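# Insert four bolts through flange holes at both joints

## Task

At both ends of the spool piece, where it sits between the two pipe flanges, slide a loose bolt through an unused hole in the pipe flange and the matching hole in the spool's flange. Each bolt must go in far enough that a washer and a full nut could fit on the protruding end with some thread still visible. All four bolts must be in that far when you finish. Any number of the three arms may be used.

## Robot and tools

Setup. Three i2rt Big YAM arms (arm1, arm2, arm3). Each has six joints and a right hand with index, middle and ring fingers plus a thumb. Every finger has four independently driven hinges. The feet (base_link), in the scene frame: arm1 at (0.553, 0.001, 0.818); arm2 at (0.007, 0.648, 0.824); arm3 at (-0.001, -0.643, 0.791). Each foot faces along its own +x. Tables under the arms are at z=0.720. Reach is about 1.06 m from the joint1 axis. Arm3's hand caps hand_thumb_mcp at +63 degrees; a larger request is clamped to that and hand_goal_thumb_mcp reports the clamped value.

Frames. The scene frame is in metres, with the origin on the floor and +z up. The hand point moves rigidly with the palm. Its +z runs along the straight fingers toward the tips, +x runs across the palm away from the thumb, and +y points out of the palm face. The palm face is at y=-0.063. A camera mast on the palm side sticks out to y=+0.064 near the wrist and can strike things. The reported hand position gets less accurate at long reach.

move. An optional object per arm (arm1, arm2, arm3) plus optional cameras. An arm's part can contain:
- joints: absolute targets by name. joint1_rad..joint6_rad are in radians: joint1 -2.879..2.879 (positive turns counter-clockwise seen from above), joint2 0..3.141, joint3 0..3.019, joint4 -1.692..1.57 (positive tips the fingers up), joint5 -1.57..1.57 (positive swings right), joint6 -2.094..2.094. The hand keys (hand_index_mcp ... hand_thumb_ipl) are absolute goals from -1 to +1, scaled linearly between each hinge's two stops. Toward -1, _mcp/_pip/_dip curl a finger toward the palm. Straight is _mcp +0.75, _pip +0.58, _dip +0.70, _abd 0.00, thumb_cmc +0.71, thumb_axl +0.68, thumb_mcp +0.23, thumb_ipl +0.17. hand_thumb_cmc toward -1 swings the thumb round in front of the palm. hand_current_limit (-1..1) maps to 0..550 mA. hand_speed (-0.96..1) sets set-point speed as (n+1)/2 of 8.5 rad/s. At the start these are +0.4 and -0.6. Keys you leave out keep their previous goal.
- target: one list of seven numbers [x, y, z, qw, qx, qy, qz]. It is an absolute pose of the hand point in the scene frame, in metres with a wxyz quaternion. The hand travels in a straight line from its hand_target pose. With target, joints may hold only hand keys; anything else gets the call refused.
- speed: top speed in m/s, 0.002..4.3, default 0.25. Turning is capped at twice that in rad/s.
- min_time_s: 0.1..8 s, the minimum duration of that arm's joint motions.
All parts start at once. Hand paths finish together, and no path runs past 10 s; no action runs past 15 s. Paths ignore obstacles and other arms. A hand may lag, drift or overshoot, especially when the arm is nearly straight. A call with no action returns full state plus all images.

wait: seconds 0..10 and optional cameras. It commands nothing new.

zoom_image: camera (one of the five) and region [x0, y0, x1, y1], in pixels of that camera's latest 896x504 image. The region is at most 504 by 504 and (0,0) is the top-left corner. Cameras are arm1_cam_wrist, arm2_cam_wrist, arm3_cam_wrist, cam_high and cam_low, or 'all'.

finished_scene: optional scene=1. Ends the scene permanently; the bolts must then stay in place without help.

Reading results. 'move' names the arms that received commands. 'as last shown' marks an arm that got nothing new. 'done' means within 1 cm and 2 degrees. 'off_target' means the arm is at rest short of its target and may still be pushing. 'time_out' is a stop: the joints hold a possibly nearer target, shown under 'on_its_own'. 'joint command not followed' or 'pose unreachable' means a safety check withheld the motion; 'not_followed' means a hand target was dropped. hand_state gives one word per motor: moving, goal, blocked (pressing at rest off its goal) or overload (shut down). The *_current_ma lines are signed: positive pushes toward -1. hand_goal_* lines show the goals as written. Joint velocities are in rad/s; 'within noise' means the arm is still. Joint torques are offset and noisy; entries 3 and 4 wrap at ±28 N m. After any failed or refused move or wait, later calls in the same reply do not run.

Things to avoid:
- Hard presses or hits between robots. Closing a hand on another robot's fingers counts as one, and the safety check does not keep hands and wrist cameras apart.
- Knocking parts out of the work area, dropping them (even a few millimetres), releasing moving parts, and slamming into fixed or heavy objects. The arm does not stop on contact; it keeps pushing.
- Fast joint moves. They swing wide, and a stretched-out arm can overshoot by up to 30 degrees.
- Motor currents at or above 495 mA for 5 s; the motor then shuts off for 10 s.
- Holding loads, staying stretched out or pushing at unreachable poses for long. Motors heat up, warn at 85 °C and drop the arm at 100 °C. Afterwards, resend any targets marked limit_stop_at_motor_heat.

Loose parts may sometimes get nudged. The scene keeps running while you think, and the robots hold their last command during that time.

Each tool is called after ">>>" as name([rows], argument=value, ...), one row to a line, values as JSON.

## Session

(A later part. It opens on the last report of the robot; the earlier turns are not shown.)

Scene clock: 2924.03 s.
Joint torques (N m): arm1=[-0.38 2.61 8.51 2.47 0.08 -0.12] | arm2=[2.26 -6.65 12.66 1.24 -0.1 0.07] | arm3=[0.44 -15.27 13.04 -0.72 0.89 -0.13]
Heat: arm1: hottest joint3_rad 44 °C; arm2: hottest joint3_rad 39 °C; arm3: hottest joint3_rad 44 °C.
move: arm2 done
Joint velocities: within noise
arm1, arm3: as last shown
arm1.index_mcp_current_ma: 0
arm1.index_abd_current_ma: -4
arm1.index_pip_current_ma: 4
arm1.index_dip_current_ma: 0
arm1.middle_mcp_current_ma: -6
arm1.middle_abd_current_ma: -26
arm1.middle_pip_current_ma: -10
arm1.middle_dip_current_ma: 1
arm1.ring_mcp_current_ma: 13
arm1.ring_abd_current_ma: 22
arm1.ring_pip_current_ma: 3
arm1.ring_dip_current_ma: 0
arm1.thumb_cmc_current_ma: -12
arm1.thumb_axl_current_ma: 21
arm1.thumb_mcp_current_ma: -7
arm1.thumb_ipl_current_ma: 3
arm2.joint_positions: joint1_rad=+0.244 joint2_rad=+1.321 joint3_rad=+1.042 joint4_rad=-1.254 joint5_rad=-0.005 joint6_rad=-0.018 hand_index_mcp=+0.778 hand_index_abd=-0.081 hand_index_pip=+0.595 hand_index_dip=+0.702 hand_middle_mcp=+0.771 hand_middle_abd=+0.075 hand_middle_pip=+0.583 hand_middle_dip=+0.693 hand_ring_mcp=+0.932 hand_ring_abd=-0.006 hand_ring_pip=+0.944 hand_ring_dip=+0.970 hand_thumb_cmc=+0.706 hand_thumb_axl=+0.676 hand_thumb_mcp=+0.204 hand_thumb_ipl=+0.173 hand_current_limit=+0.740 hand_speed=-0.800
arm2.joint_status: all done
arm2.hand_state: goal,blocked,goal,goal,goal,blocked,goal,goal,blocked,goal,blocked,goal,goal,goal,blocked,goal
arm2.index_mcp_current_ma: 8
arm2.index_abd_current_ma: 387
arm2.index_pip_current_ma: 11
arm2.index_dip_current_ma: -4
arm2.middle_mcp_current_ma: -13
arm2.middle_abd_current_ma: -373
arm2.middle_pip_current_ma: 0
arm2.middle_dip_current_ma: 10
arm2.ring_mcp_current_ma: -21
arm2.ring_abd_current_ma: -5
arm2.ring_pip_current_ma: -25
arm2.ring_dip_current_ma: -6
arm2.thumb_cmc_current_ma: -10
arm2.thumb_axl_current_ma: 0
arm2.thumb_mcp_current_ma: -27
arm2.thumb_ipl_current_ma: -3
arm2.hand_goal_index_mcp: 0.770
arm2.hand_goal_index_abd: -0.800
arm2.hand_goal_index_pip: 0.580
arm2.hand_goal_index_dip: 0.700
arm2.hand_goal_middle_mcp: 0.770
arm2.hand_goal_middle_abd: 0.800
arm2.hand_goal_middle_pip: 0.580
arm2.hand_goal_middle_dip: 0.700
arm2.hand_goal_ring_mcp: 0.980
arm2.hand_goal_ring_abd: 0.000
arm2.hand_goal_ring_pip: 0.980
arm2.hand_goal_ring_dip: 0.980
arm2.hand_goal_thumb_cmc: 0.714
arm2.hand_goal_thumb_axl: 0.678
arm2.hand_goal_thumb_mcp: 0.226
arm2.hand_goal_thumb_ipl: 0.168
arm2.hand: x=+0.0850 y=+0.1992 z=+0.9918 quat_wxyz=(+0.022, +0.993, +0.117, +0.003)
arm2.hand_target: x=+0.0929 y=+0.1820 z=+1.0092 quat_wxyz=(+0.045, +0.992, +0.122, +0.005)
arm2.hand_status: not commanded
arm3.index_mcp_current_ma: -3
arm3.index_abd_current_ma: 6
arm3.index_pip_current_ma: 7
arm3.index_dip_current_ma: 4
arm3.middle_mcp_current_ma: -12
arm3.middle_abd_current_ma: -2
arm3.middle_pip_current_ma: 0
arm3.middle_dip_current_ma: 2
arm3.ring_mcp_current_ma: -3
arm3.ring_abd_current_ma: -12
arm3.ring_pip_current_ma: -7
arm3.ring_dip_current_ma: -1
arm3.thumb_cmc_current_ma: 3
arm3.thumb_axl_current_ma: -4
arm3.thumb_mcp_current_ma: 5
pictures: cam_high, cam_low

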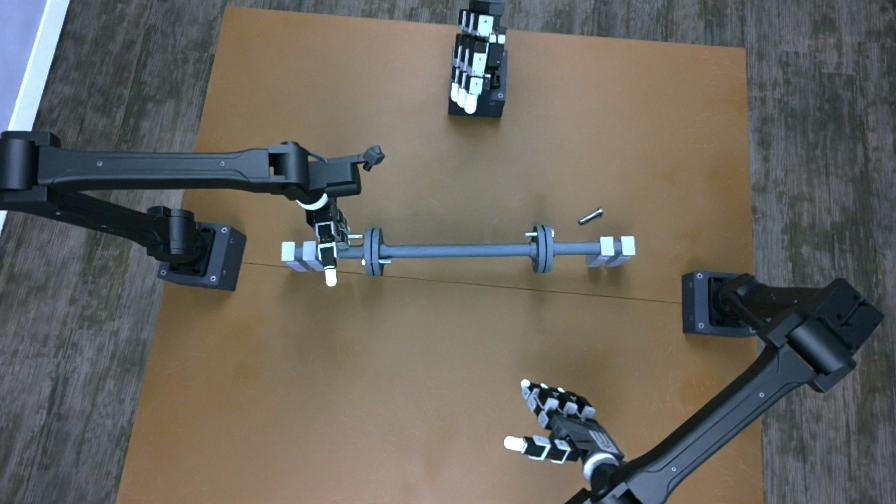

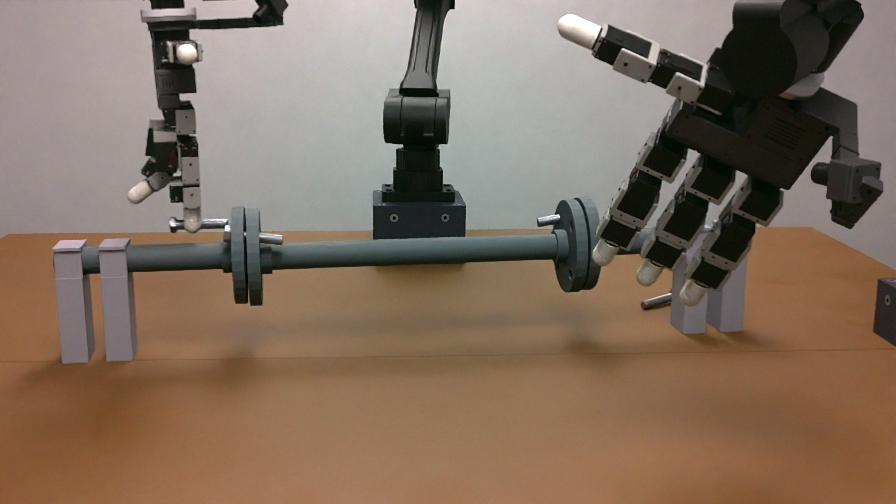

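>>> move(arm2={"joints": {"joint1_rad": 0.2407, "joint2_rad": 1.357, "joint3_rad": 1.1055, "joint4_rad": -1.235}, "min_time_s": 1.0}, cameras=["cam_low", "cam_high"])

>>> zoom_image(camera="cam_low", region=[165, 190, 265, 260])

>>> zoom_image(camera="cam_high", region=[340, 224, 394, 280])

Scene clock: 2948.67 s.
Joint torques (N m): arm1=[-0.38 2.61 8.51 2.45 0.08 -0.12] | arm2=[1.44 -7 12.64 1.24 -0.1 0.07] | arm3=[0.38 -15.33 13.05 -0.72 0.89 -0.13]
Heat: arm1: hottest joint3_rad 44 °C; arm2: hottest joint3_rad 41 °C; arm3: hottest joint3_rad 44 °C.
move: arm2 done
Joint velocities: within noise
arm1, arm3: as last shown
arm1.index_mcp_current_ma: -5
arm1.index_abd_current_ma: -10
arm1.index_pip_current_ma: -5
arm1.index_dip_current_ma: -4
arm1.middle_mcp_current_ma: 2
arm1.middle_abd_current_ma: -6
arm1.middle_pip_current_ma: 24
arm1.middle_dip_current_ma: -5
arm1.ring_mcp_current_ma: 28
arm1.ring_abd_current_ma: 14
arm1.ring_pip_current_ma: 4
arm1.ring_dip_current_ma: -20
arm1.thumb_cmc_current_ma: 6
arm1.thumb_axl_current_ma: -2
arm1.thumb_mcp_current_ma: 7
arm1.thumb_ipl_current_ma: -19
arm2.joint_positions: joint1_rad=+0.244 joint2_rad=+1.345 joint3_rad=+1.061 joint4_rad=-1.246 joint5_rad=-0.005 joint6_rad=-0.018 hand_index_mcp=+0.778 hand_index_abd=-0.081 hand_index_pip=+0.595 hand_index_dip=+0.702 hand_middle_mcp=+0.771 hand_middle_abd=+0.075 hand_middle_pip=+0.583 hand_middle_dip=+0.693 hand_ring_mcp=+0.932 hand_ring_abd=-0.006 hand_ring_pip=+0.944 hand_ring_dip=+0.970 hand_thumb_cmc=+0.706 hand_thumb_axl=+0.676 hand_thumb_mcp=+0.204 hand_thumb_ipl=+0.173 hand_current_limit=+0.740 hand_speed=-0.800
arm2.joint_status: all done
arm2.hand_state: goal,blocked,goal,goal,goal,blocked,goal,goal,blocked,goal,blocked,goal,goal,goal,blocked,goal
arm2.index_mcp_current_ma: 12
arm2.index_abd_current_ma: 388
arm2.index_pip_current_ma: 12
arm2.index_dip_current_ma: -4
arm2.middle_mcp_current_ma: -8
arm2.middle_abd_current_ma: -379
arm2.middle_pip_current_ma: -4
arm2.middle_dip_current_ma: 7
arm2.ring_mcp_current_ma: -21
arm2.ring_abd_current_ma: -7
arm2.ring_pip_current_ma: -25
arm2.ring_dip_current_ma: -4
arm2.thumb_cmc_current_ma: -11
arm2.thumb_axl_current_ma: 3
arm2.thumb_mcp_current_ma: -21
arm2.thumb_ipl_current_ma: -9
arm2.hand_goal_index_mcp: 0.770
arm2.hand_goal_index_abd: -0.800
arm2.hand_goal_index_pip: 0.580
arm2.hand_goal_index_dip: 0.700
arm2.hand_goal_middle_mcp: 0.770
arm2.hand_goal_middle_abd: 0.800
arm2.hand_goal_middle_pip: 0.580
arm2.hand_goal_middle_dip: 0.700
arm2.hand_goal_ring_mcp: 0.980
arm2.hand_goal_ring_abd: 0.000
arm2.hand_goal_ring_pip: 0.980
arm2.hand_goal_ring_dip: 0.980
arm2.hand_goal_thumb_cmc: 0.714
arm2.hand_goal_thumb_axl: 0.678
arm2.hand_goal_thumb_mcp: 0.226
arm2.hand_goal_thumb_ipl: 0.168
arm2.hand: x=+0.0870 y=+0.1901 z=+0.9906 quat_wxyz=(+0.024, +0.993, +0.117, +0.003)
arm2.hand_target: x=+0.0899 y=+0.1719 z=+1.0078 quat_wxyz=(+0.046, +0.992, +0.117, +0.005)
arm2.hand_status: not commanded
arm3.index_mcp_current_ma: 1
arm3.index_pip_current_ma: 4
arm3.index_dip_current_ma: 5
arm3.middle_mcp_current_ma: -7
arm3.middle_abd_current_ma: 2
arm3.middle_pip_current_ma: 3
arm3.middle_dip_current_ma: -3
arm3.ring_abd_current_ma: -6
arm3.ring_dip_current_ma: 1
arm3.thumb_cmc_current_ma: 4
arm3.thumb_axl_current_ma: -6
arm3.thumb_ipl_current_ma: 1
pictures: cam_high, cam_low

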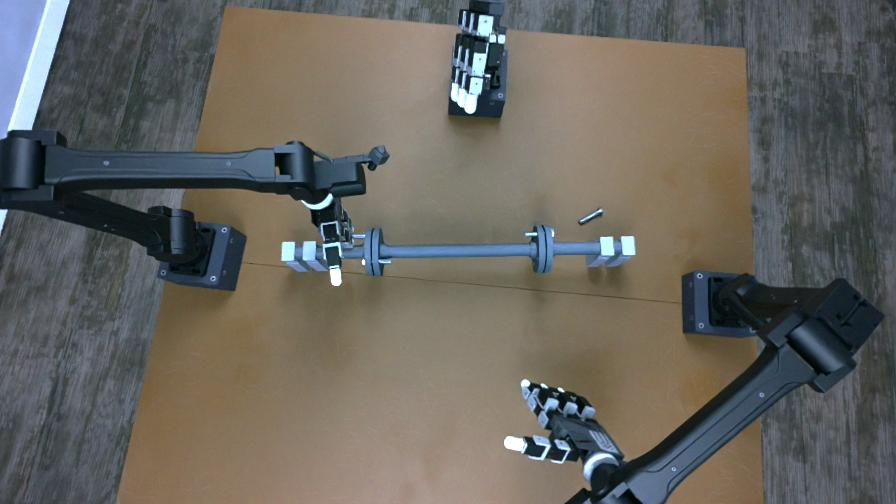

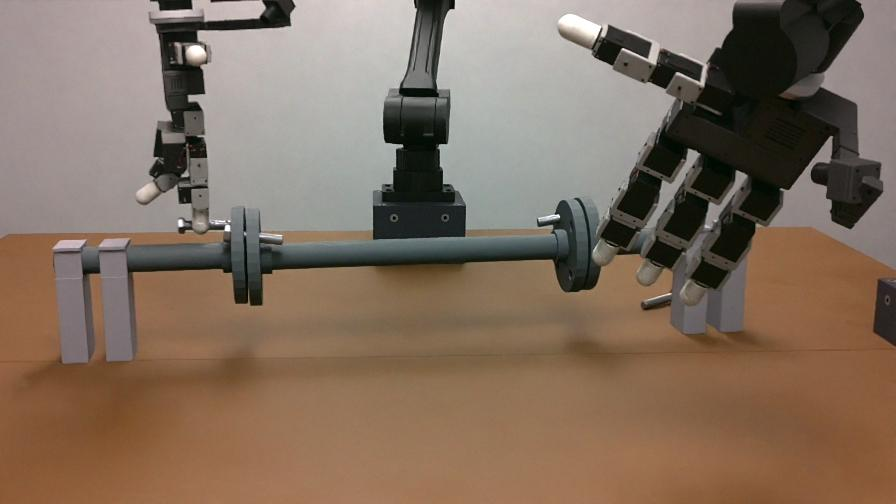

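Scaled by 5.040.

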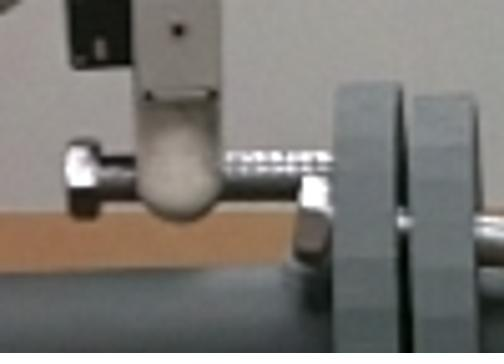

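Scaled by 9.000.

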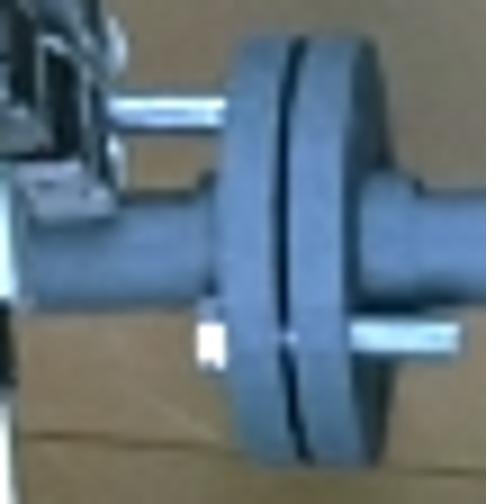

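>>> move(arm2={"joints": {"joint1_rad": 0.2378, "joint2_rad": 1.3827, "joint3_rad": 1.1246, "joint4_rad": -1.229}, "min_time_s": 1.2}, cameras=["cam_low", "cam_high"])

>>> zoom_image(camera="cam_low", region=[165, 190, 265, 260])

>>> zoom_image(camera="cam_high", region=[340, 224, 394, 280])

Scene clock: 2960.50 s.
Joint torques (N m): arm1=[-0.32 2.61 8.53 2.45 0.08 -0.12] | arm2=[1.2 -7.3 12.6 1.22 -0.1 0.07] | arm3=[0.38 -15.33 13.05 -0.72 0.89 -0.13]
Heat: arm1: hottest joint3_rad 44 °C; arm2: hottest joint3_rad 42 °C; arm3: hottest joint3_rad 44 °C.
move: arm2 done
Joint velocities: within noise
arm1, arm3: as last shown
arm1.index_mcp_current_ma: -8
arm1.index_abd_current_ma: 2
arm1.index_pip_current_ma: 2
arm1.index_dip_current_ma: -7
arm1.middle_mcp_current_ma: 19
arm1.middle_abd_current_ma: -10
arm1.middle_pip_current_ma: 1
arm1.middle_dip_current_ma: 4
arm1.ring_mcp_current_ma: 18
arm1.ring_abd_current_ma: 5
arm1.ring_pip_current_ma: 0
arm1.ring_dip_current_ma: -5
arm1.thumb_cmc_current_ma: 0
arm1.thumb_axl_current_ma: -4
arm1.thumb_mcp_current_ma: -5
arm1.thumb_ipl_current_ma: 2
arm2.joint_positions: joint1_rad=+0.244 joint2_rad=+1.371 joint3_rad=+1.080 joint4_rad=-1.239 joint5_rad=-0.005 joint6_rad=-0.018 hand_index_mcp=+0.778 hand_index_abd=-0.081 hand_index_pip=+0.595 hand_index_dip=+0.702 hand_middle_mcp=+0.770 hand_middle_abd=+0.075 hand_middle_pip=+0.583 hand_middle_dip=+0.693 hand_ring_mcp=+0.932 hand_ring_abd=-0.006 hand_ring_pip=+0.944 hand_ring_dip=+0.970 hand_thumb_cmc=+0.706 hand_thumb_axl=+0.676 hand_thumb_mcp=+0.204 hand_thumb_ipl=+0.173 hand_current_limit=+0.740 hand_speed=-0.800
arm2.joint_status: all done
arm2.hand_state: goal,blocked,goal,goal,goal,blocked,goal,goal,blocked,goal,blocked,goal,goal,goal,blocked,goal
arm2.index_mcp_current_ma: 10
arm2.index_abd_current_ma: 391
arm2.index_pip_current_ma: 6
arm2.index_dip_current_ma: -8
arm2.middle_mcp_current_ma: -8
arm2.middle_abd_current_ma: -373
arm2.middle_pip_current_ma: 0
arm2.middle_dip_current_ma: -2
arm2.ring_mcp_current_ma: -17
arm2.ring_abd_current_ma: -5
arm2.ring_pip_current_ma: -24
arm2.ring_dip_current_ma: -3
arm2.thumb_cmc_current_ma: -4
arm2.thumb_axl_current_ma: -4
arm2.thumb_mcp_current_ma: -18
arm2.thumb_ipl_current_ma: -7
arm2.hand_goal_index_mcp: 0.770
arm2.hand_goal_index_abd: -0.800
arm2.hand_goal_index_pip: 0.580
arm2.hand_goal_index_dip: 0.700
arm2.hand_goal_middle_mcp: 0.770
arm2.hand_goal_middle_abd: 0.800
arm2.hand_goal_middle_pip: 0.580
arm2.hand_goal_middle_dip: 0.700
arm2.hand_goal_ring_mcp: 0.980
arm2.hand_goal_ring_abd: 0.000
arm2.hand_goal_ring_pip: 0.980
arm2.hand_goal_ring_dip: 0.980
arm2.hand_goal_thumb_cmc: 0.714
arm2.hand_goal_thumb_axl: 0.678
arm2.hand_goal_thumb_mcp: 0.226
arm2.hand_goal_thumb_ipl: 0.168
arm2.hand: x=+0.0890 y=+0.1812 z=+0.9886 quat_wxyz=(+0.024, +0.993, +0.117, +0.003)
arm2.hand_target: x=+0.0904 y=+0.1627 z=+1.0054 quat_wxyz=(+0.045, +0.992, +0.115, +0.005)
arm2.hand_status: not commanded
arm3.index_mcp_current_ma: 0
arm3.index_abd_current_ma: 4
arm3.index_pip_current_ma: 11
arm3.index_dip_current_ma: 8
arm3.middle_mcp_current_ma: -12
arm3.middle_abd_current_ma: -2
arm3.middle_pip_current_ma: 9
arm3.middle_dip_current_ma: 2
arm3.ring_mcp_current_ma: 2
arm3.ring_abd_current_ma: -10
arm3.thumb_axl_current_ma: 0
arm3.thumb_mcp_current_ma: 4
arm3.thumb_ipl_current_ma: 8
pictures: cam_high, cam_low

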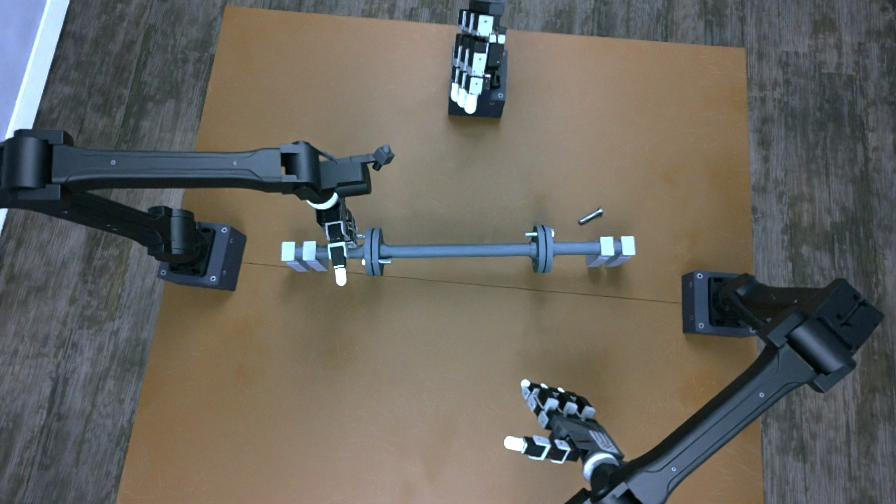

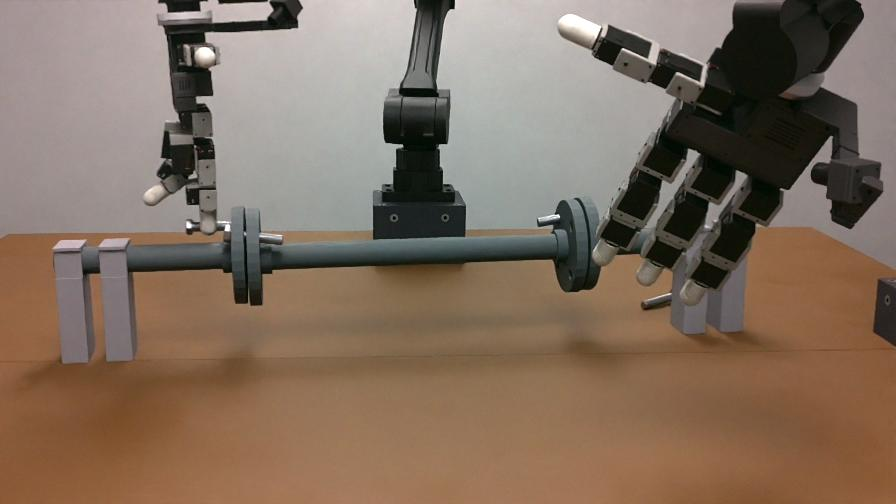

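Scaled by 5.040.

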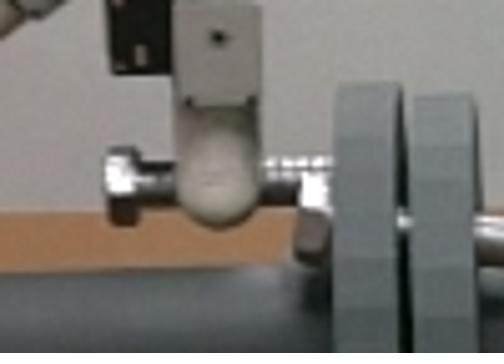

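Scaled by 9.000.

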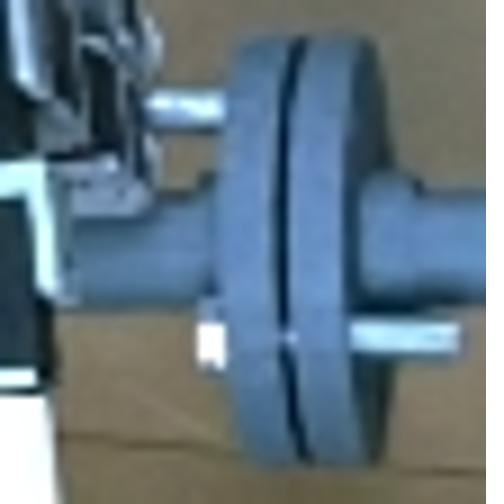

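>>> move(arm2={"joints": {"joint3_rad": 1.1346, "joint4_rad": -1.247}, "min_time_s": 0.8}, cameras=["cam_low", "cam_high"])

>>> zoom_image(camera="cam_low", region=[165, 190, 265, 260])

>>> zoom_image(camera="cam_high", region=[340, 224, 394, 280])

Scene clock: 2987.13 s.
Joint torques (N m): arm1=[-0.32 2.55 8.53 2.47 0.09 -0.11] | arm2=[1.2 -7.36 12.67 0.44 -0.1 0.07] | arm3=[0.38 -15.33 13.05 -0.7 0.9 -0.12]
Heat: arm1: hottest joint3_rad 44 °C; arm2: hottest joint3_rad 40 °C; arm3: hottest joint3_rad 44 °C.
move: arm2 done
Joint velocities: within noise
arm1, arm3: as last shown
arm1.index_mcp_current_ma: 4
arm1.index_abd_current_ma: -14
arm1.index_pip_current_ma: -7
arm1.index_dip_current_ma: -2
arm1.middle_mcp_current_ma: 1
arm1.middle_abd_current_ma: -3
arm1.middle_pip_current_ma: 5
arm1.middle_dip_current_ma: -9
arm1.ring_mcp_current_ma: 13
arm1.ring_abd_current_ma: 12
arm1.ring_pip_current_ma: 5
arm1.ring_dip_current_ma: -13
arm1.thumb_cmc_current_ma: -9
arm1.thumb_axl_current_ma: 9
arm1.thumb_mcp_current_ma: 16
arm1.thumb_ipl_current_ma: -4
arm2.joint_positions: joint1_rad=+0.244 joint2_rad=+1.371 joint3_rad=+1.089 joint4_rad=-1.239 joint5_rad=-0.005 joint6_rad=-0.018 hand_index_mcp=+0.779 hand_index_abd=-0.081 hand_index_pip=+0.595 hand_index_dip=+0.702 hand_middle_mcp=+0.770 hand_middle_abd=+0.075 hand_middle_pip=+0.583 hand_middle_dip=+0.693 hand_ring_mcp=+0.932 hand_ring_abd=-0.006 hand_ring_pip=+0.944 hand_ring_dip=+0.970 hand_thumb_cmc=+0.706 hand_thumb_axl=+0.676 hand_thumb_mcp=+0.204 hand_thumb_ipl=+0.173 hand_current_limit=+0.740 hand_speed=-0.800
arm2.joint_status: all done
arm2.hand_state: goal,blocked,goal,goal,goal,blocked,goal,goal,blocked,goal,blocked,goal,goal,goal,blocked,goal
arm2.index_mcp_current_ma: 11
arm2.index_abd_current_ma: 386
arm2.index_pip_current_ma: 7
arm2.index_dip_current_ma: -9
arm2.middle_mcp_current_ma: -9
arm2.middle_abd_current_ma: -381
arm2.middle_pip_current_ma: 4
arm2.middle_dip_current_ma: 8
arm2.ring_mcp_current_ma: -17
arm2.ring_abd_current_ma: -5
arm2.ring_pip_current_ma: -21
arm2.ring_dip_current_ma: -1
arm2.thumb_cmc_current_ma: -10
arm2.thumb_axl_current_ma: -1
arm2.thumb_mcp_current_ma: -22
arm2.thumb_ipl_current_ma: -3
arm2.hand_goal_index_mcp: 0.770
arm2.hand_goal_index_abd: -0.800
arm2.hand_goal_index_pip: 0.580
arm2.hand_goal_index_dip: 0.700
arm2.hand_goal_middle_mcp: 0.770
arm2.hand_goal_middle_abd: 0.800
arm2.hand_goal_middle_pip: 0.580
arm2.hand_goal_middle_dip: 0.700
arm2.hand_goal_ring_mcp: 0.980
arm2.hand_goal_ring_abd: 0.000
arm2.hand_goal_ring_pip: 0.980
arm2.hand_goal_ring_dip: 0.980
arm2.hand_goal_thumb_cmc: 0.714
arm2.hand_goal_thumb_axl: 0.678
arm2.hand_goal_thumb_mcp: 0.226
arm2.hand_goal_thumb_ipl: 0.168
arm2.hand: x=+0.0897 y=+0.1779 z=+0.9929 quat_wxyz=(+0.028, +0.993, +0.117, +0.003)
arm2.hand_target: x=+0.0902 y=+0.1638 z=+1.0080 quat_wxyz=(+0.041, +0.992, +0.115, +0.005)
arm2.hand_status: not commanded
arm3.index_mcp_current_ma: -6
arm3.index_abd_current_ma: 2
arm3.index_pip_current_ma: 13
arm3.middle_mcp_current_ma: -11
arm3.middle_abd_current_ma: 0
arm3.middle_pip_current_ma: 5
arm3.middle_dip_current_ma: 8
arm3.ring_mcp_current_ma: -8
arm3.ring_abd_current_ma: -9
arm3.ring_pip_current_ma: -6
arm3.ring_dip_current_ma: 7
arm3.thumb_cmc_current_ma: 3
arm3.thumb_axl_current_ma: -2
arm3.thumb_ipl_current_ma: 6
pictures: cam_high, cam_low

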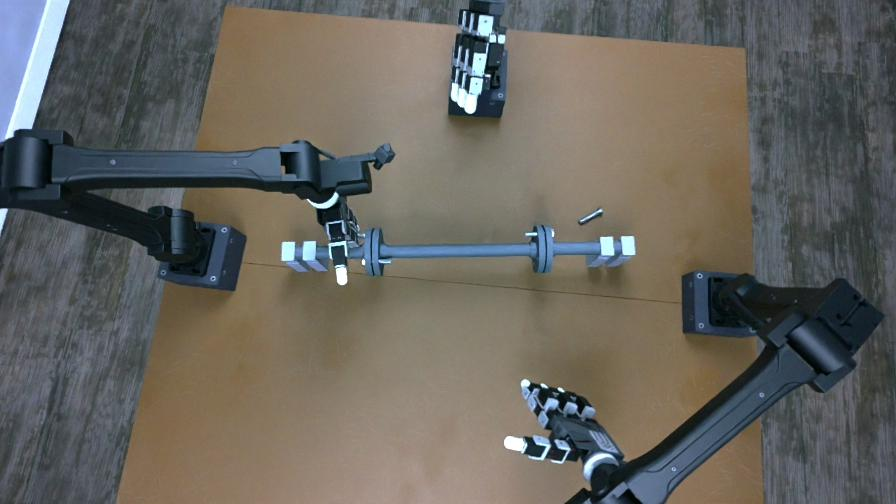

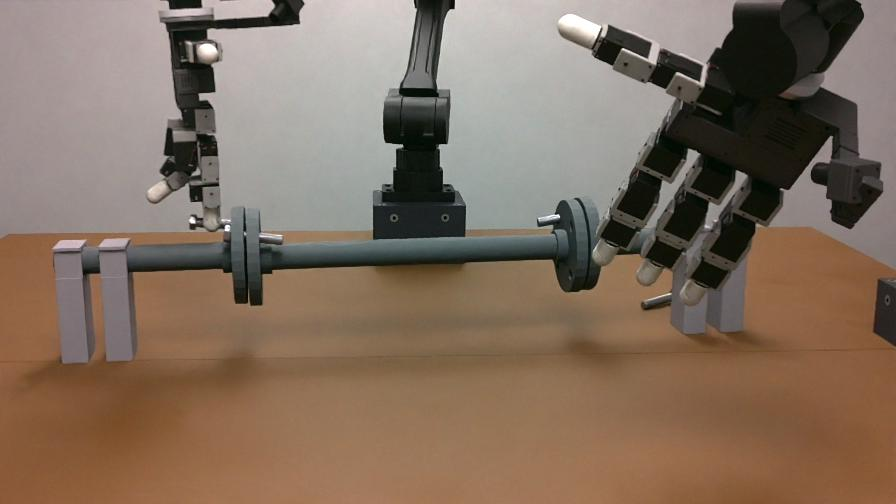

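Scaled by 5.040.

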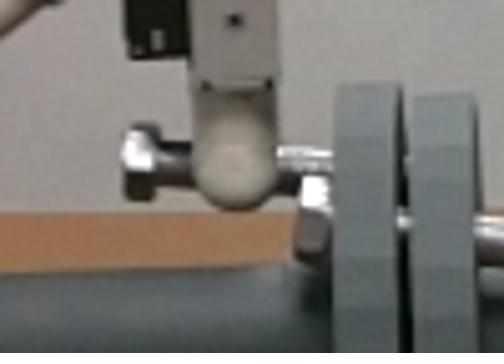

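Scaled by 9.000.

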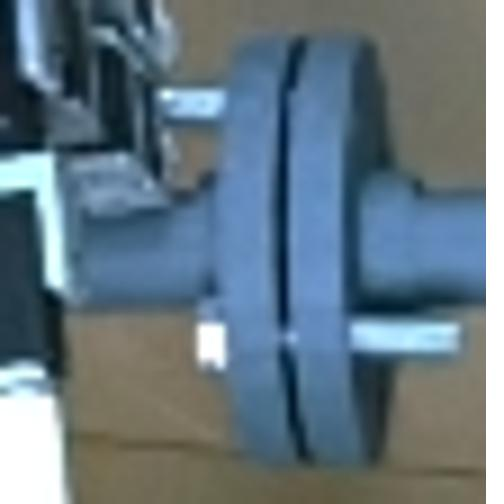

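>>> zoom_image(camera="cam_low", region=[215, 200, 265, 250])

>>> zoom_image(camera="cam_high", region=[355, 222, 390, 257])

Scaled by 10.080.

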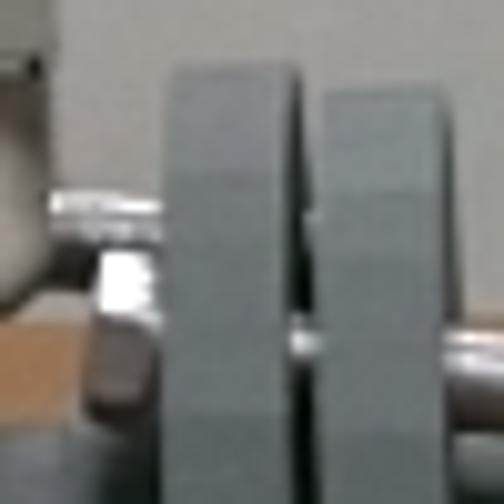

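Scaled by 14.400.

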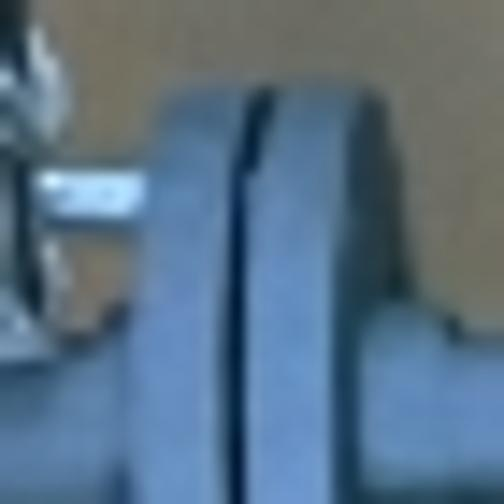

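>>> move(arm2={"joints": {"joint2_rad": 1.367}, "min_time_s": 0.8}, cameras=["cam_low", "cam_high"])

>>> zoom_image(camera="cam_low", region=[180, 195, 265, 255])

>>> zoom_image(camera="cam_high", region=[355, 222, 390, 257])

Scene clock: 3007.10 s.
Joint torques (N m): arm1=[-0.38 2.55 8.53 2.45 0.08 -0.12] | arm2=[1.2 -8.53 12.67 0.44 -0.1 0.07] | arm3=[0.38 -15.33 13.04 -0.72 0.89 -0.13]
Heat: arm1: hottest joint3_rad 44 °C; arm2: hottest joint3_rad 42 °C; arm3: hottest joint3_rad 44 °C.
move: arm2 done
Joint velocities: within noise
arm1, arm3: as last shown
arm1.index_mcp_current_ma: -1
arm1.index_pip_current_ma: -9
arm1.index_dip_current_ma: 13
arm1.middle_mcp_current_ma: 21
arm1.middle_abd_current_ma: -2
arm1.middle_pip_current_ma: -10
arm1.middle_dip_current_ma: 12
arm1.ring_mcp_current_ma: 3
arm1.ring_abd_current_ma: 13
arm1.ring_pip_current_ma: -10
arm1.ring_dip_current_ma: 1
arm1.thumb_cmc_current_ma: 5
arm1.thumb_axl_current_ma: -2
arm1.thumb_mcp_current_ma: 5
arm1.thumb_ipl_current_ma: 3
arm2.joint_positions: joint1_rad=+0.244 joint2_rad=+1.371 joint3_rad=+1.089 joint4_rad=-1.239 joint5_rad=-0.005 joint6_rad=-0.018 hand_index_mcp=+0.779 hand_index_abd=-0.081 hand_index_pip=+0.595 hand_index_dip=+0.702 hand_middle_mcp=+0.770 hand_middle_abd=+0.075 hand_middle_pip=+0.583 hand_middle_dip=+0.693 hand_ring_mcp=+0.932 hand_ring_abd=-0.006 hand_ring_pip=+0.944 hand_ring_dip=+0.970 hand_thumb_cmc=+0.706 hand_thumb_axl=+0.676 hand_thumb_mcp=+0.204 hand_thumb_ipl=+0.173 hand_current_limit=+0.740 hand_speed=-0.800
arm2.joint_status: all done
arm2.hand_state: goal,blocked,goal,goal,goal,blocked,goal,goal,blocked,goal,blocked,goal,goal,goal,blocked,goal
arm2.index_mcp_current_ma: 10
arm2.index_abd_current_ma: 387
arm2.index_pip_current_ma: 15
arm2.index_dip_current_ma: 2
arm2.middle_mcp_current_ma: -9
arm2.middle_abd_current_ma: -382
arm2.middle_pip_current_ma: 1
arm2.middle_dip_current_ma: 7
arm2.ring_mcp_current_ma: -19
arm2.ring_abd_current_ma: -8
arm2.ring_pip_current_ma: -22
arm2.ring_dip_current_ma: -4
arm2.thumb_cmc_current_ma: -11
arm2.thumb_axl_current_ma: -1
arm2.thumb_mcp_current_ma: -17
arm2.thumb_ipl_current_ma: -5
arm2.hand_goal_index_mcp: 0.770
arm2.hand_goal_index_abd: -0.800
arm2.hand_goal_index_pip: 0.580
arm2.hand_goal_index_dip: 0.700
arm2.hand_goal_middle_mcp: 0.770
arm2.hand_goal_middle_abd: 0.800
arm2.hand_goal_middle_pip: 0.580
arm2.hand_goal_middle_dip: 0.700
arm2.hand_goal_ring_mcp: 0.980
arm2.hand_goal_ring_abd: 0.000
arm2.hand_goal_ring_pip: 0.980
arm2.hand_goal_ring_dip: 0.980
arm2.hand_goal_thumb_cmc: 0.714
arm2.hand_goal_thumb_axl: 0.678
arm2.hand_goal_thumb_mcp: 0.226
arm2.hand_goal_thumb_ipl: 0.168
arm2.hand: x=+0.0897 y=+0.1779 z=+0.9929 quat_wxyz=(+0.028, +0.993, +0.117, +0.003)
arm2.hand_target: x=+0.0900 y=+0.1647 z=+1.0155 quat_wxyz=(+0.049, +0.992, +0.115, +0.005)
arm2.hand_status: not commanded
arm3.index_mcp_current_ma: -1
arm3.index_abd_current_ma: 4
arm3.index_pip_current_ma: 8
arm3.index_dip_current_ma: 5
arm3.middle_abd_current_ma: 1
arm3.middle_pip_current_ma: 7
arm3.middle_dip_current_ma: 7
arm3.ring_mcp_current_ma: -2
arm3.ring_abd_current_ma: -6
arm3.ring_pip_current_ma: 0
arm3.ring_dip_current_ma: 6
arm3.thumb_cmc_current_ma: 5
arm3.thumb_axl_current_ma: 0
arm3.thumb_mcp_current_ma: 7
arm3.thumb_ipl_current_ma: 5
pictures: cam_high, cam_low

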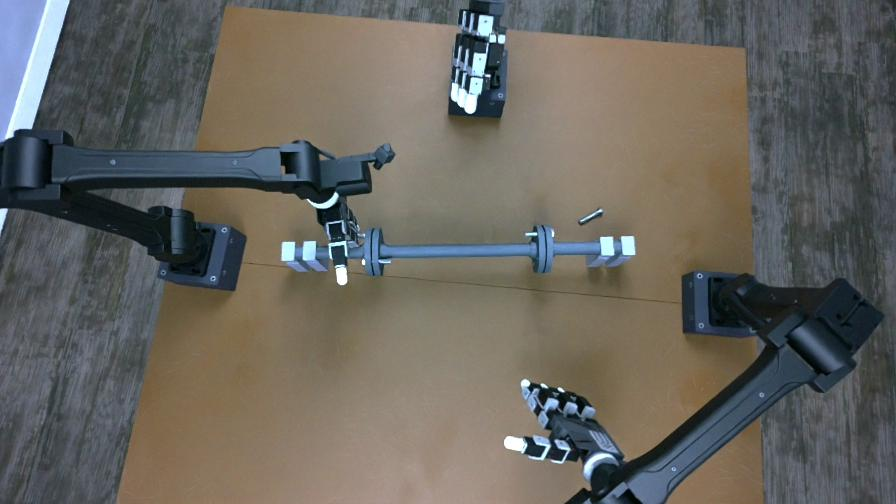

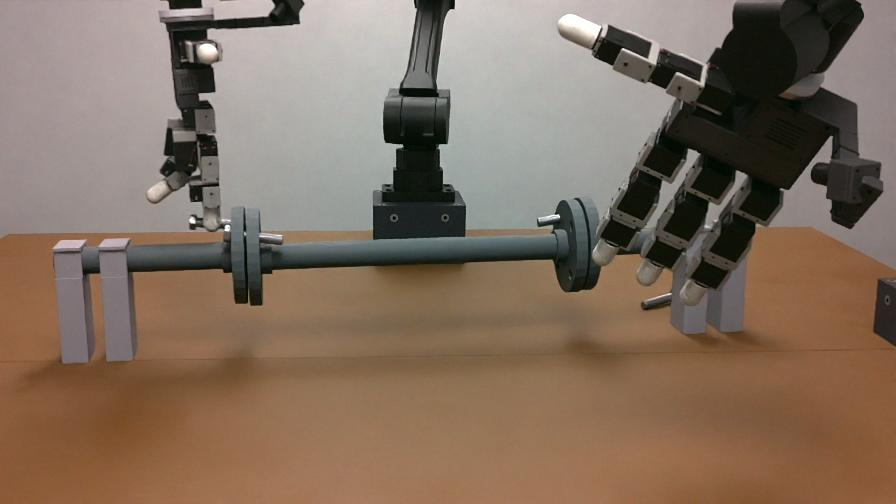

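Scaled by 5.929.

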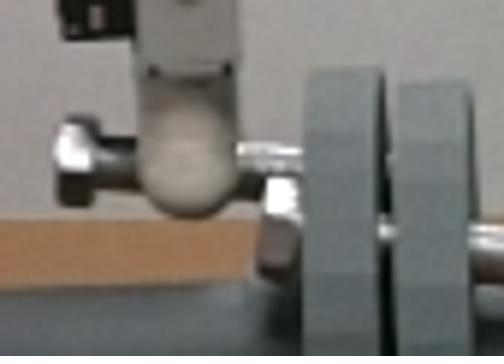

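Scaled by 14.400.

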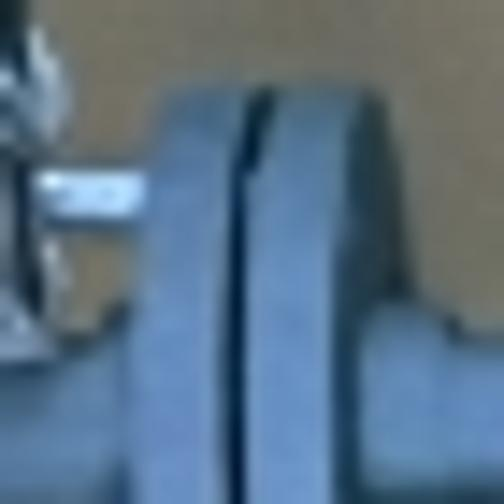

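>>> move(arm2={"joints": {"joint2_rad": 1.354}, "min_time_s": 0.8}, cameras=["cam_low", "cam_high"])

>>> zoom_image(camera="cam_low", region=[180, 195, 265, 255])

>>> zoom_image(camera="cam_high", region=[355, 222, 390, 257])

Scene clock: 3016.17 s.
Joint torques (N m): arm1=[-0.32 2.55 8.51 2.45 0.08 -0.12] | arm2=[1.2 -9.41 12.67 0.44 -0.1 0.07] | arm3=[0.38 -15.33 13.05 -0.72 0.89 -0.12]
Heat: arm1: hottest joint3_rad 44 °C; arm2: hottest joint3_rad 42 °C; arm3: hottest joint3_rad 44 °C.
move: arm2 done
Joint velocities: within noise
arm1, arm3: as last shown
arm1.index_mcp_current_ma: 15
arm1.index_abd_current_ma: 7
arm1.index_pip_current_ma: -1
arm1.index_dip_current_ma: -3
arm1.middle_mcp_current_ma: 23
arm1.middle_abd_current_ma: -21
arm1.middle_pip_current_ma: -20
arm1.middle_dip_current_ma: -12
arm1.ring_mcp_current_ma: 12
arm1.ring_abd_current_ma: -10
arm1.ring_pip_current_ma: -16
arm1.ring_dip_current_ma: 4
arm1.thumb_cmc_current_ma: -8
arm1.thumb_axl_current_ma: 12
arm1.thumb_mcp_current_ma: 13
arm1.thumb_ipl_current_ma: 5
arm2.joint_positions: joint1_rad=+0.244 joint2_rad=+1.371 joint3_rad=+1.089 joint4_rad=-1.239 joint5_rad=-0.005 joint6_rad=-0.018 hand_index_mcp=+0.779 hand_index_abd=-0.081 hand_index_pip=+0.595 hand_index_dip=+0.702 hand_middle_mcp=+0.770 hand_middle_abd=+0.075 hand_middle_pip=+0.583 hand_middle_dip=+0.693 hand_ring_mcp=+0.932 hand_ring_abd=-0.006 hand_ring_pip=+0.944 hand_ring_dip=+0.970 hand_thumb_cmc=+0.706 hand_thumb_axl=+0.676 hand_thumb_mcp=+0.204 hand_thumb_ipl=+0.173 hand_current_limit=+0.740 hand_speed=-0.800
arm2.joint_status: all done
arm2.hand_state: goal,blocked,goal,goal,goal,blocked,goal,goal,blocked,goal,blocked,goal,goal,goal,blocked,goal
arm2.index_mcp_current_ma: 15
arm2.index_abd_current_ma: 388
arm2.index_pip_current_ma: 10
arm2.index_dip_current_ma: -3
arm2.middle_mcp_current_ma: -12
arm2.middle_abd_current_ma: -379
arm2.middle_pip_current_ma: -1
arm2.middle_dip_current_ma: 12
arm2.ring_mcp_current_ma: -21
arm2.ring_abd_current_ma: -11
arm2.ring_pip_current_ma: -27
arm2.ring_dip_current_ma: -3
arm2.thumb_cmc_current_ma: -10
arm2.thumb_axl_current_ma: 2
arm2.thumb_mcp_current_ma: -24
arm2.thumb_ipl_current_ma: -8
arm2.hand_goal_index_mcp: 0.770
arm2.hand_goal_index_abd: -0.800
arm2.hand_goal_index_pip: 0.580
arm2.hand_goal_index_dip: 0.700
arm2.hand_goal_middle_mcp: 0.770
arm2.hand_goal_middle_abd: 0.800
arm2.hand_goal_middle_pip: 0.580
arm2.hand_goal_middle_dip: 0.700
arm2.hand_goal_ring_mcp: 0.980
arm2.hand_goal_ring_abd: 0.000
arm2.hand_goal_ring_pip: 0.980
arm2.hand_goal_ring_dip: 0.980
arm2.hand_goal_thumb_cmc: 0.714
arm2.hand_goal_thumb_axl: 0.678
arm2.hand_goal_thumb_mcp: 0.226
arm2.hand_goal_thumb_ipl: 0.168
arm2.hand: x=+0.0897 y=+0.1779 z=+0.9929 quat_wxyz=(+0.028, +0.993, +0.117, +0.003)
arm2.hand_target: x=+0.0899 y=+0.1655 z=+1.0216 quat_wxyz=(+0.055, +0.992, +0.115, +0.006)
arm2.hand_status: not commanded
arm3.index_mcp_current_ma: -3
arm3.index_abd_current_ma: 2
arm3.index_pip_current_ma: 12
arm3.index_dip_current_ma: 3
arm3.middle_mcp_current_ma: -9
arm3.middle_abd_current_ma: 2
arm3.middle_pip_current_ma: 6
arm3.middle_dip_current_ma: 5
arm3.ring_mcp_current_ma: 2
arm3.ring_abd_current_ma: -10
arm3.ring_pip_current_ma: -7
arm3.ring_dip_current_ma: 1
arm3.thumb_cmc_current_ma: 3
arm3.thumb_axl_current_ma: -6
arm3.thumb_ipl_current_ma: 1
pictures: cam_high, cam_low

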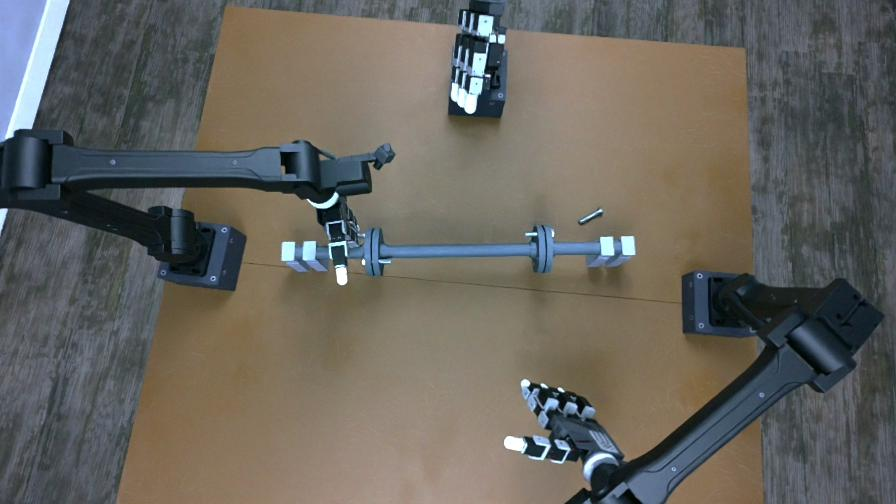

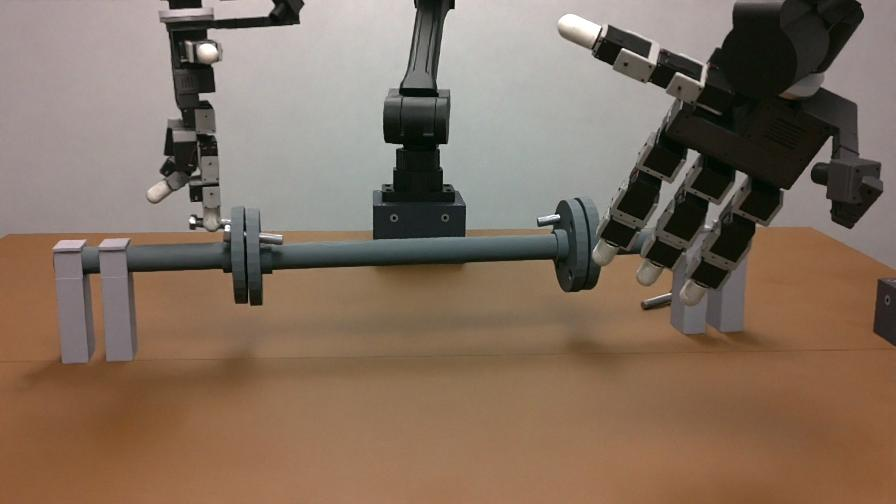

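Scaled by 5.929.

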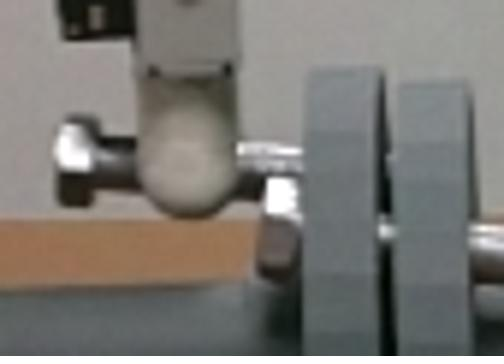

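Scaled by 14.400.

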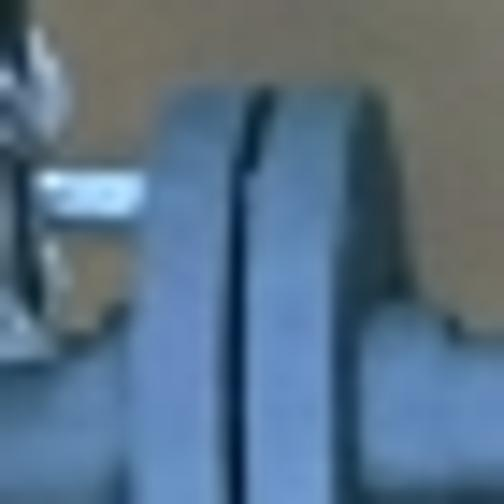

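>>> move(arm2={"joints": {"joint2_rad": 1.340}, "min_time_s": 0.8}, cameras=["cam_low"])

>>> zoom_image(camera="cam_low", region=[180, 195, 265, 255])

Scene clock: 3021.97 s.
Joint torques (N m): arm1=[-0.38 2.55 8.51 2.47 0.08 -0.12] | arm2=[1.2 -8.94 12.42 0.5 -0.1 0.07] | arm3=[0.38 -15.33 13.05 -0.72 0.89 -0.13]
Heat: arm1: hottest joint3_rad 44 °C; arm2: hottest joint3_rad 42 °C; arm3: hottest joint3_rad 44 °C.
move: arm2 done
Joint velocities: within noise
arm1, arm3: as last shown
arm1.index_mcp_current_ma: 8
arm1.index_abd_current_ma: -1
arm1.index_pip_current_ma: 15
arm1.index_dip_current_ma: 3
arm1.middle_mcp_current_ma: 13
arm1.middle_abd_current_ma: -7
arm1.middle_pip_current_ma: -3
arm1.middle_dip_current_ma: -10
arm1.ring_mcp_current_ma: 1
arm1.ring_abd_current_ma: 8
arm1.ring_pip_current_ma: 18
arm1.ring_dip_current_ma: -15
arm1.thumb_cmc_current_ma: 11
arm1.thumb_axl_current_ma: -7
arm1.thumb_mcp_current_ma: 10
arm1.thumb_ipl_current_ma: 10
arm2.joint_positions: joint1_rad=+0.244 joint2_rad=+1.352 joint3_rad=+1.093 joint4_rad=-1.239 joint5_rad=-0.005 joint6_rad=-0.018 hand_index_mcp=+0.783 hand_index_abd=-0.081 hand_index_pip=+0.595 hand_index_dip=+0.702 hand_middle_mcp=+0.770 hand_middle_abd=+0.080 hand_middle_pip=+0.583 hand_middle_dip=+0.692 hand_ring_mcp=+0.932 hand_ring_abd=-0.006 hand_ring_pip=+0.944 hand_ring_dip=+0.970 hand_thumb_cmc=+0.706 hand_thumb_axl=+0.676 hand_thumb_mcp=+0.204 hand_thumb_ipl=+0.173 hand_current_limit=+0.740 hand_speed=-0.800
arm2.joint_status: all done
arm2.hand_state: goal,blocked,goal,goal,goal,blocked,goal,goal,blocked,goal,blocked,goal,goal,goal,blocked,goal
arm2.index_mcp_current_ma: 9
arm2.index_abd_current_ma: 387
arm2.index_pip_current_ma: 11
arm2.index_dip_current_ma: -2
arm2.middle_mcp_current_ma: -7
arm2.middle_abd_current_ma: -379
arm2.middle_pip_current_ma: 4
arm2.middle_dip_current_ma: 6
arm2.ring_mcp_current_ma: -18
arm2.ring_abd_current_ma: -6
arm2.ring_pip_current_ma: -23
arm2.ring_dip_current_ma: -5
arm2.thumb_cmc_current_ma: -11
arm2.thumb_axl_current_ma: 2
arm2.thumb_mcp_current_ma: -27
arm2.thumb_ipl_current_ma: -5
arm2.hand_goal_index_mcp: 0.770
arm2.hand_goal_index_abd: -0.800
arm2.hand_goal_index_pip: 0.580
arm2.hand_goal_index_dip: 0.700
arm2.hand_goal_middle_mcp: 0.770
arm2.hand_goal_middle_abd: 0.800
arm2.hand_goal_middle_pip: 0.580
arm2.hand_goal_middle_dip: 0.700
arm2.hand_goal_ring_mcp: 0.980
arm2.hand_goal_ring_abd: 0.000
arm2.hand_goal_ring_pip: 0.980
arm2.hand_goal_ring_dip: 0.980
arm2.hand_goal_thumb_cmc: 0.714
arm2.hand_goal_thumb_axl: 0.678
arm2.hand_goal_thumb_mcp: 0.226
arm2.hand_goal_thumb_ipl: 0.168
arm2.hand: x=+0.0899 y=+0.1774 z=+1.0035 quat_wxyz=(+0.040, +0.992, +0.117, +0.004)
arm2.hand_target: x=+0.0897 y=+0.1665 z=+1.0282 quat_wxyz=(+0.062, +0.991, +0.115, +0.007)
arm2.hand_status: not commanded
arm3.index_mcp_current_ma: 0
arm3.index_abd_current_ma: 5
arm3.index_pip_current_ma: 11
arm3.index_dip_current_ma: 8
arm3.middle_mcp_current_ma: -11
arm3.middle_abd_current_ma: 4
arm3.middle_pip_current_ma: 8
arm3.middle_dip_current_ma: 1
arm3.ring_mcp_current_ma: -8
arm3.ring_abd_current_ma: -9
arm3.ring_pip_current_ma: -3
arm3.ring_dip_current_ma: 5
arm3.thumb_cmc_current_ma: 5
arm3.thumb_axl_current_ma: -3
arm3.thumb_mcp_current_ma: 6
arm3.thumb_ipl_current_ma: 7

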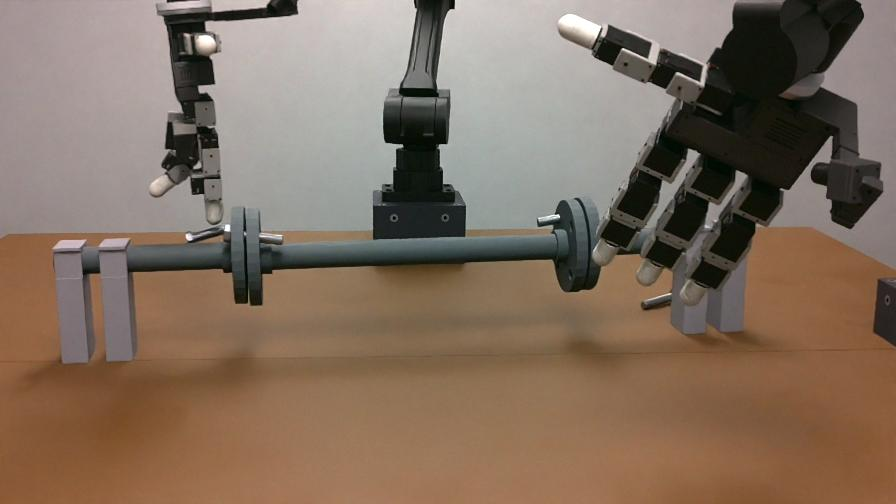

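Scaled by 5.929.

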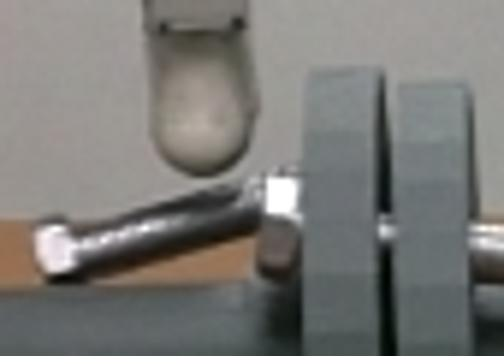

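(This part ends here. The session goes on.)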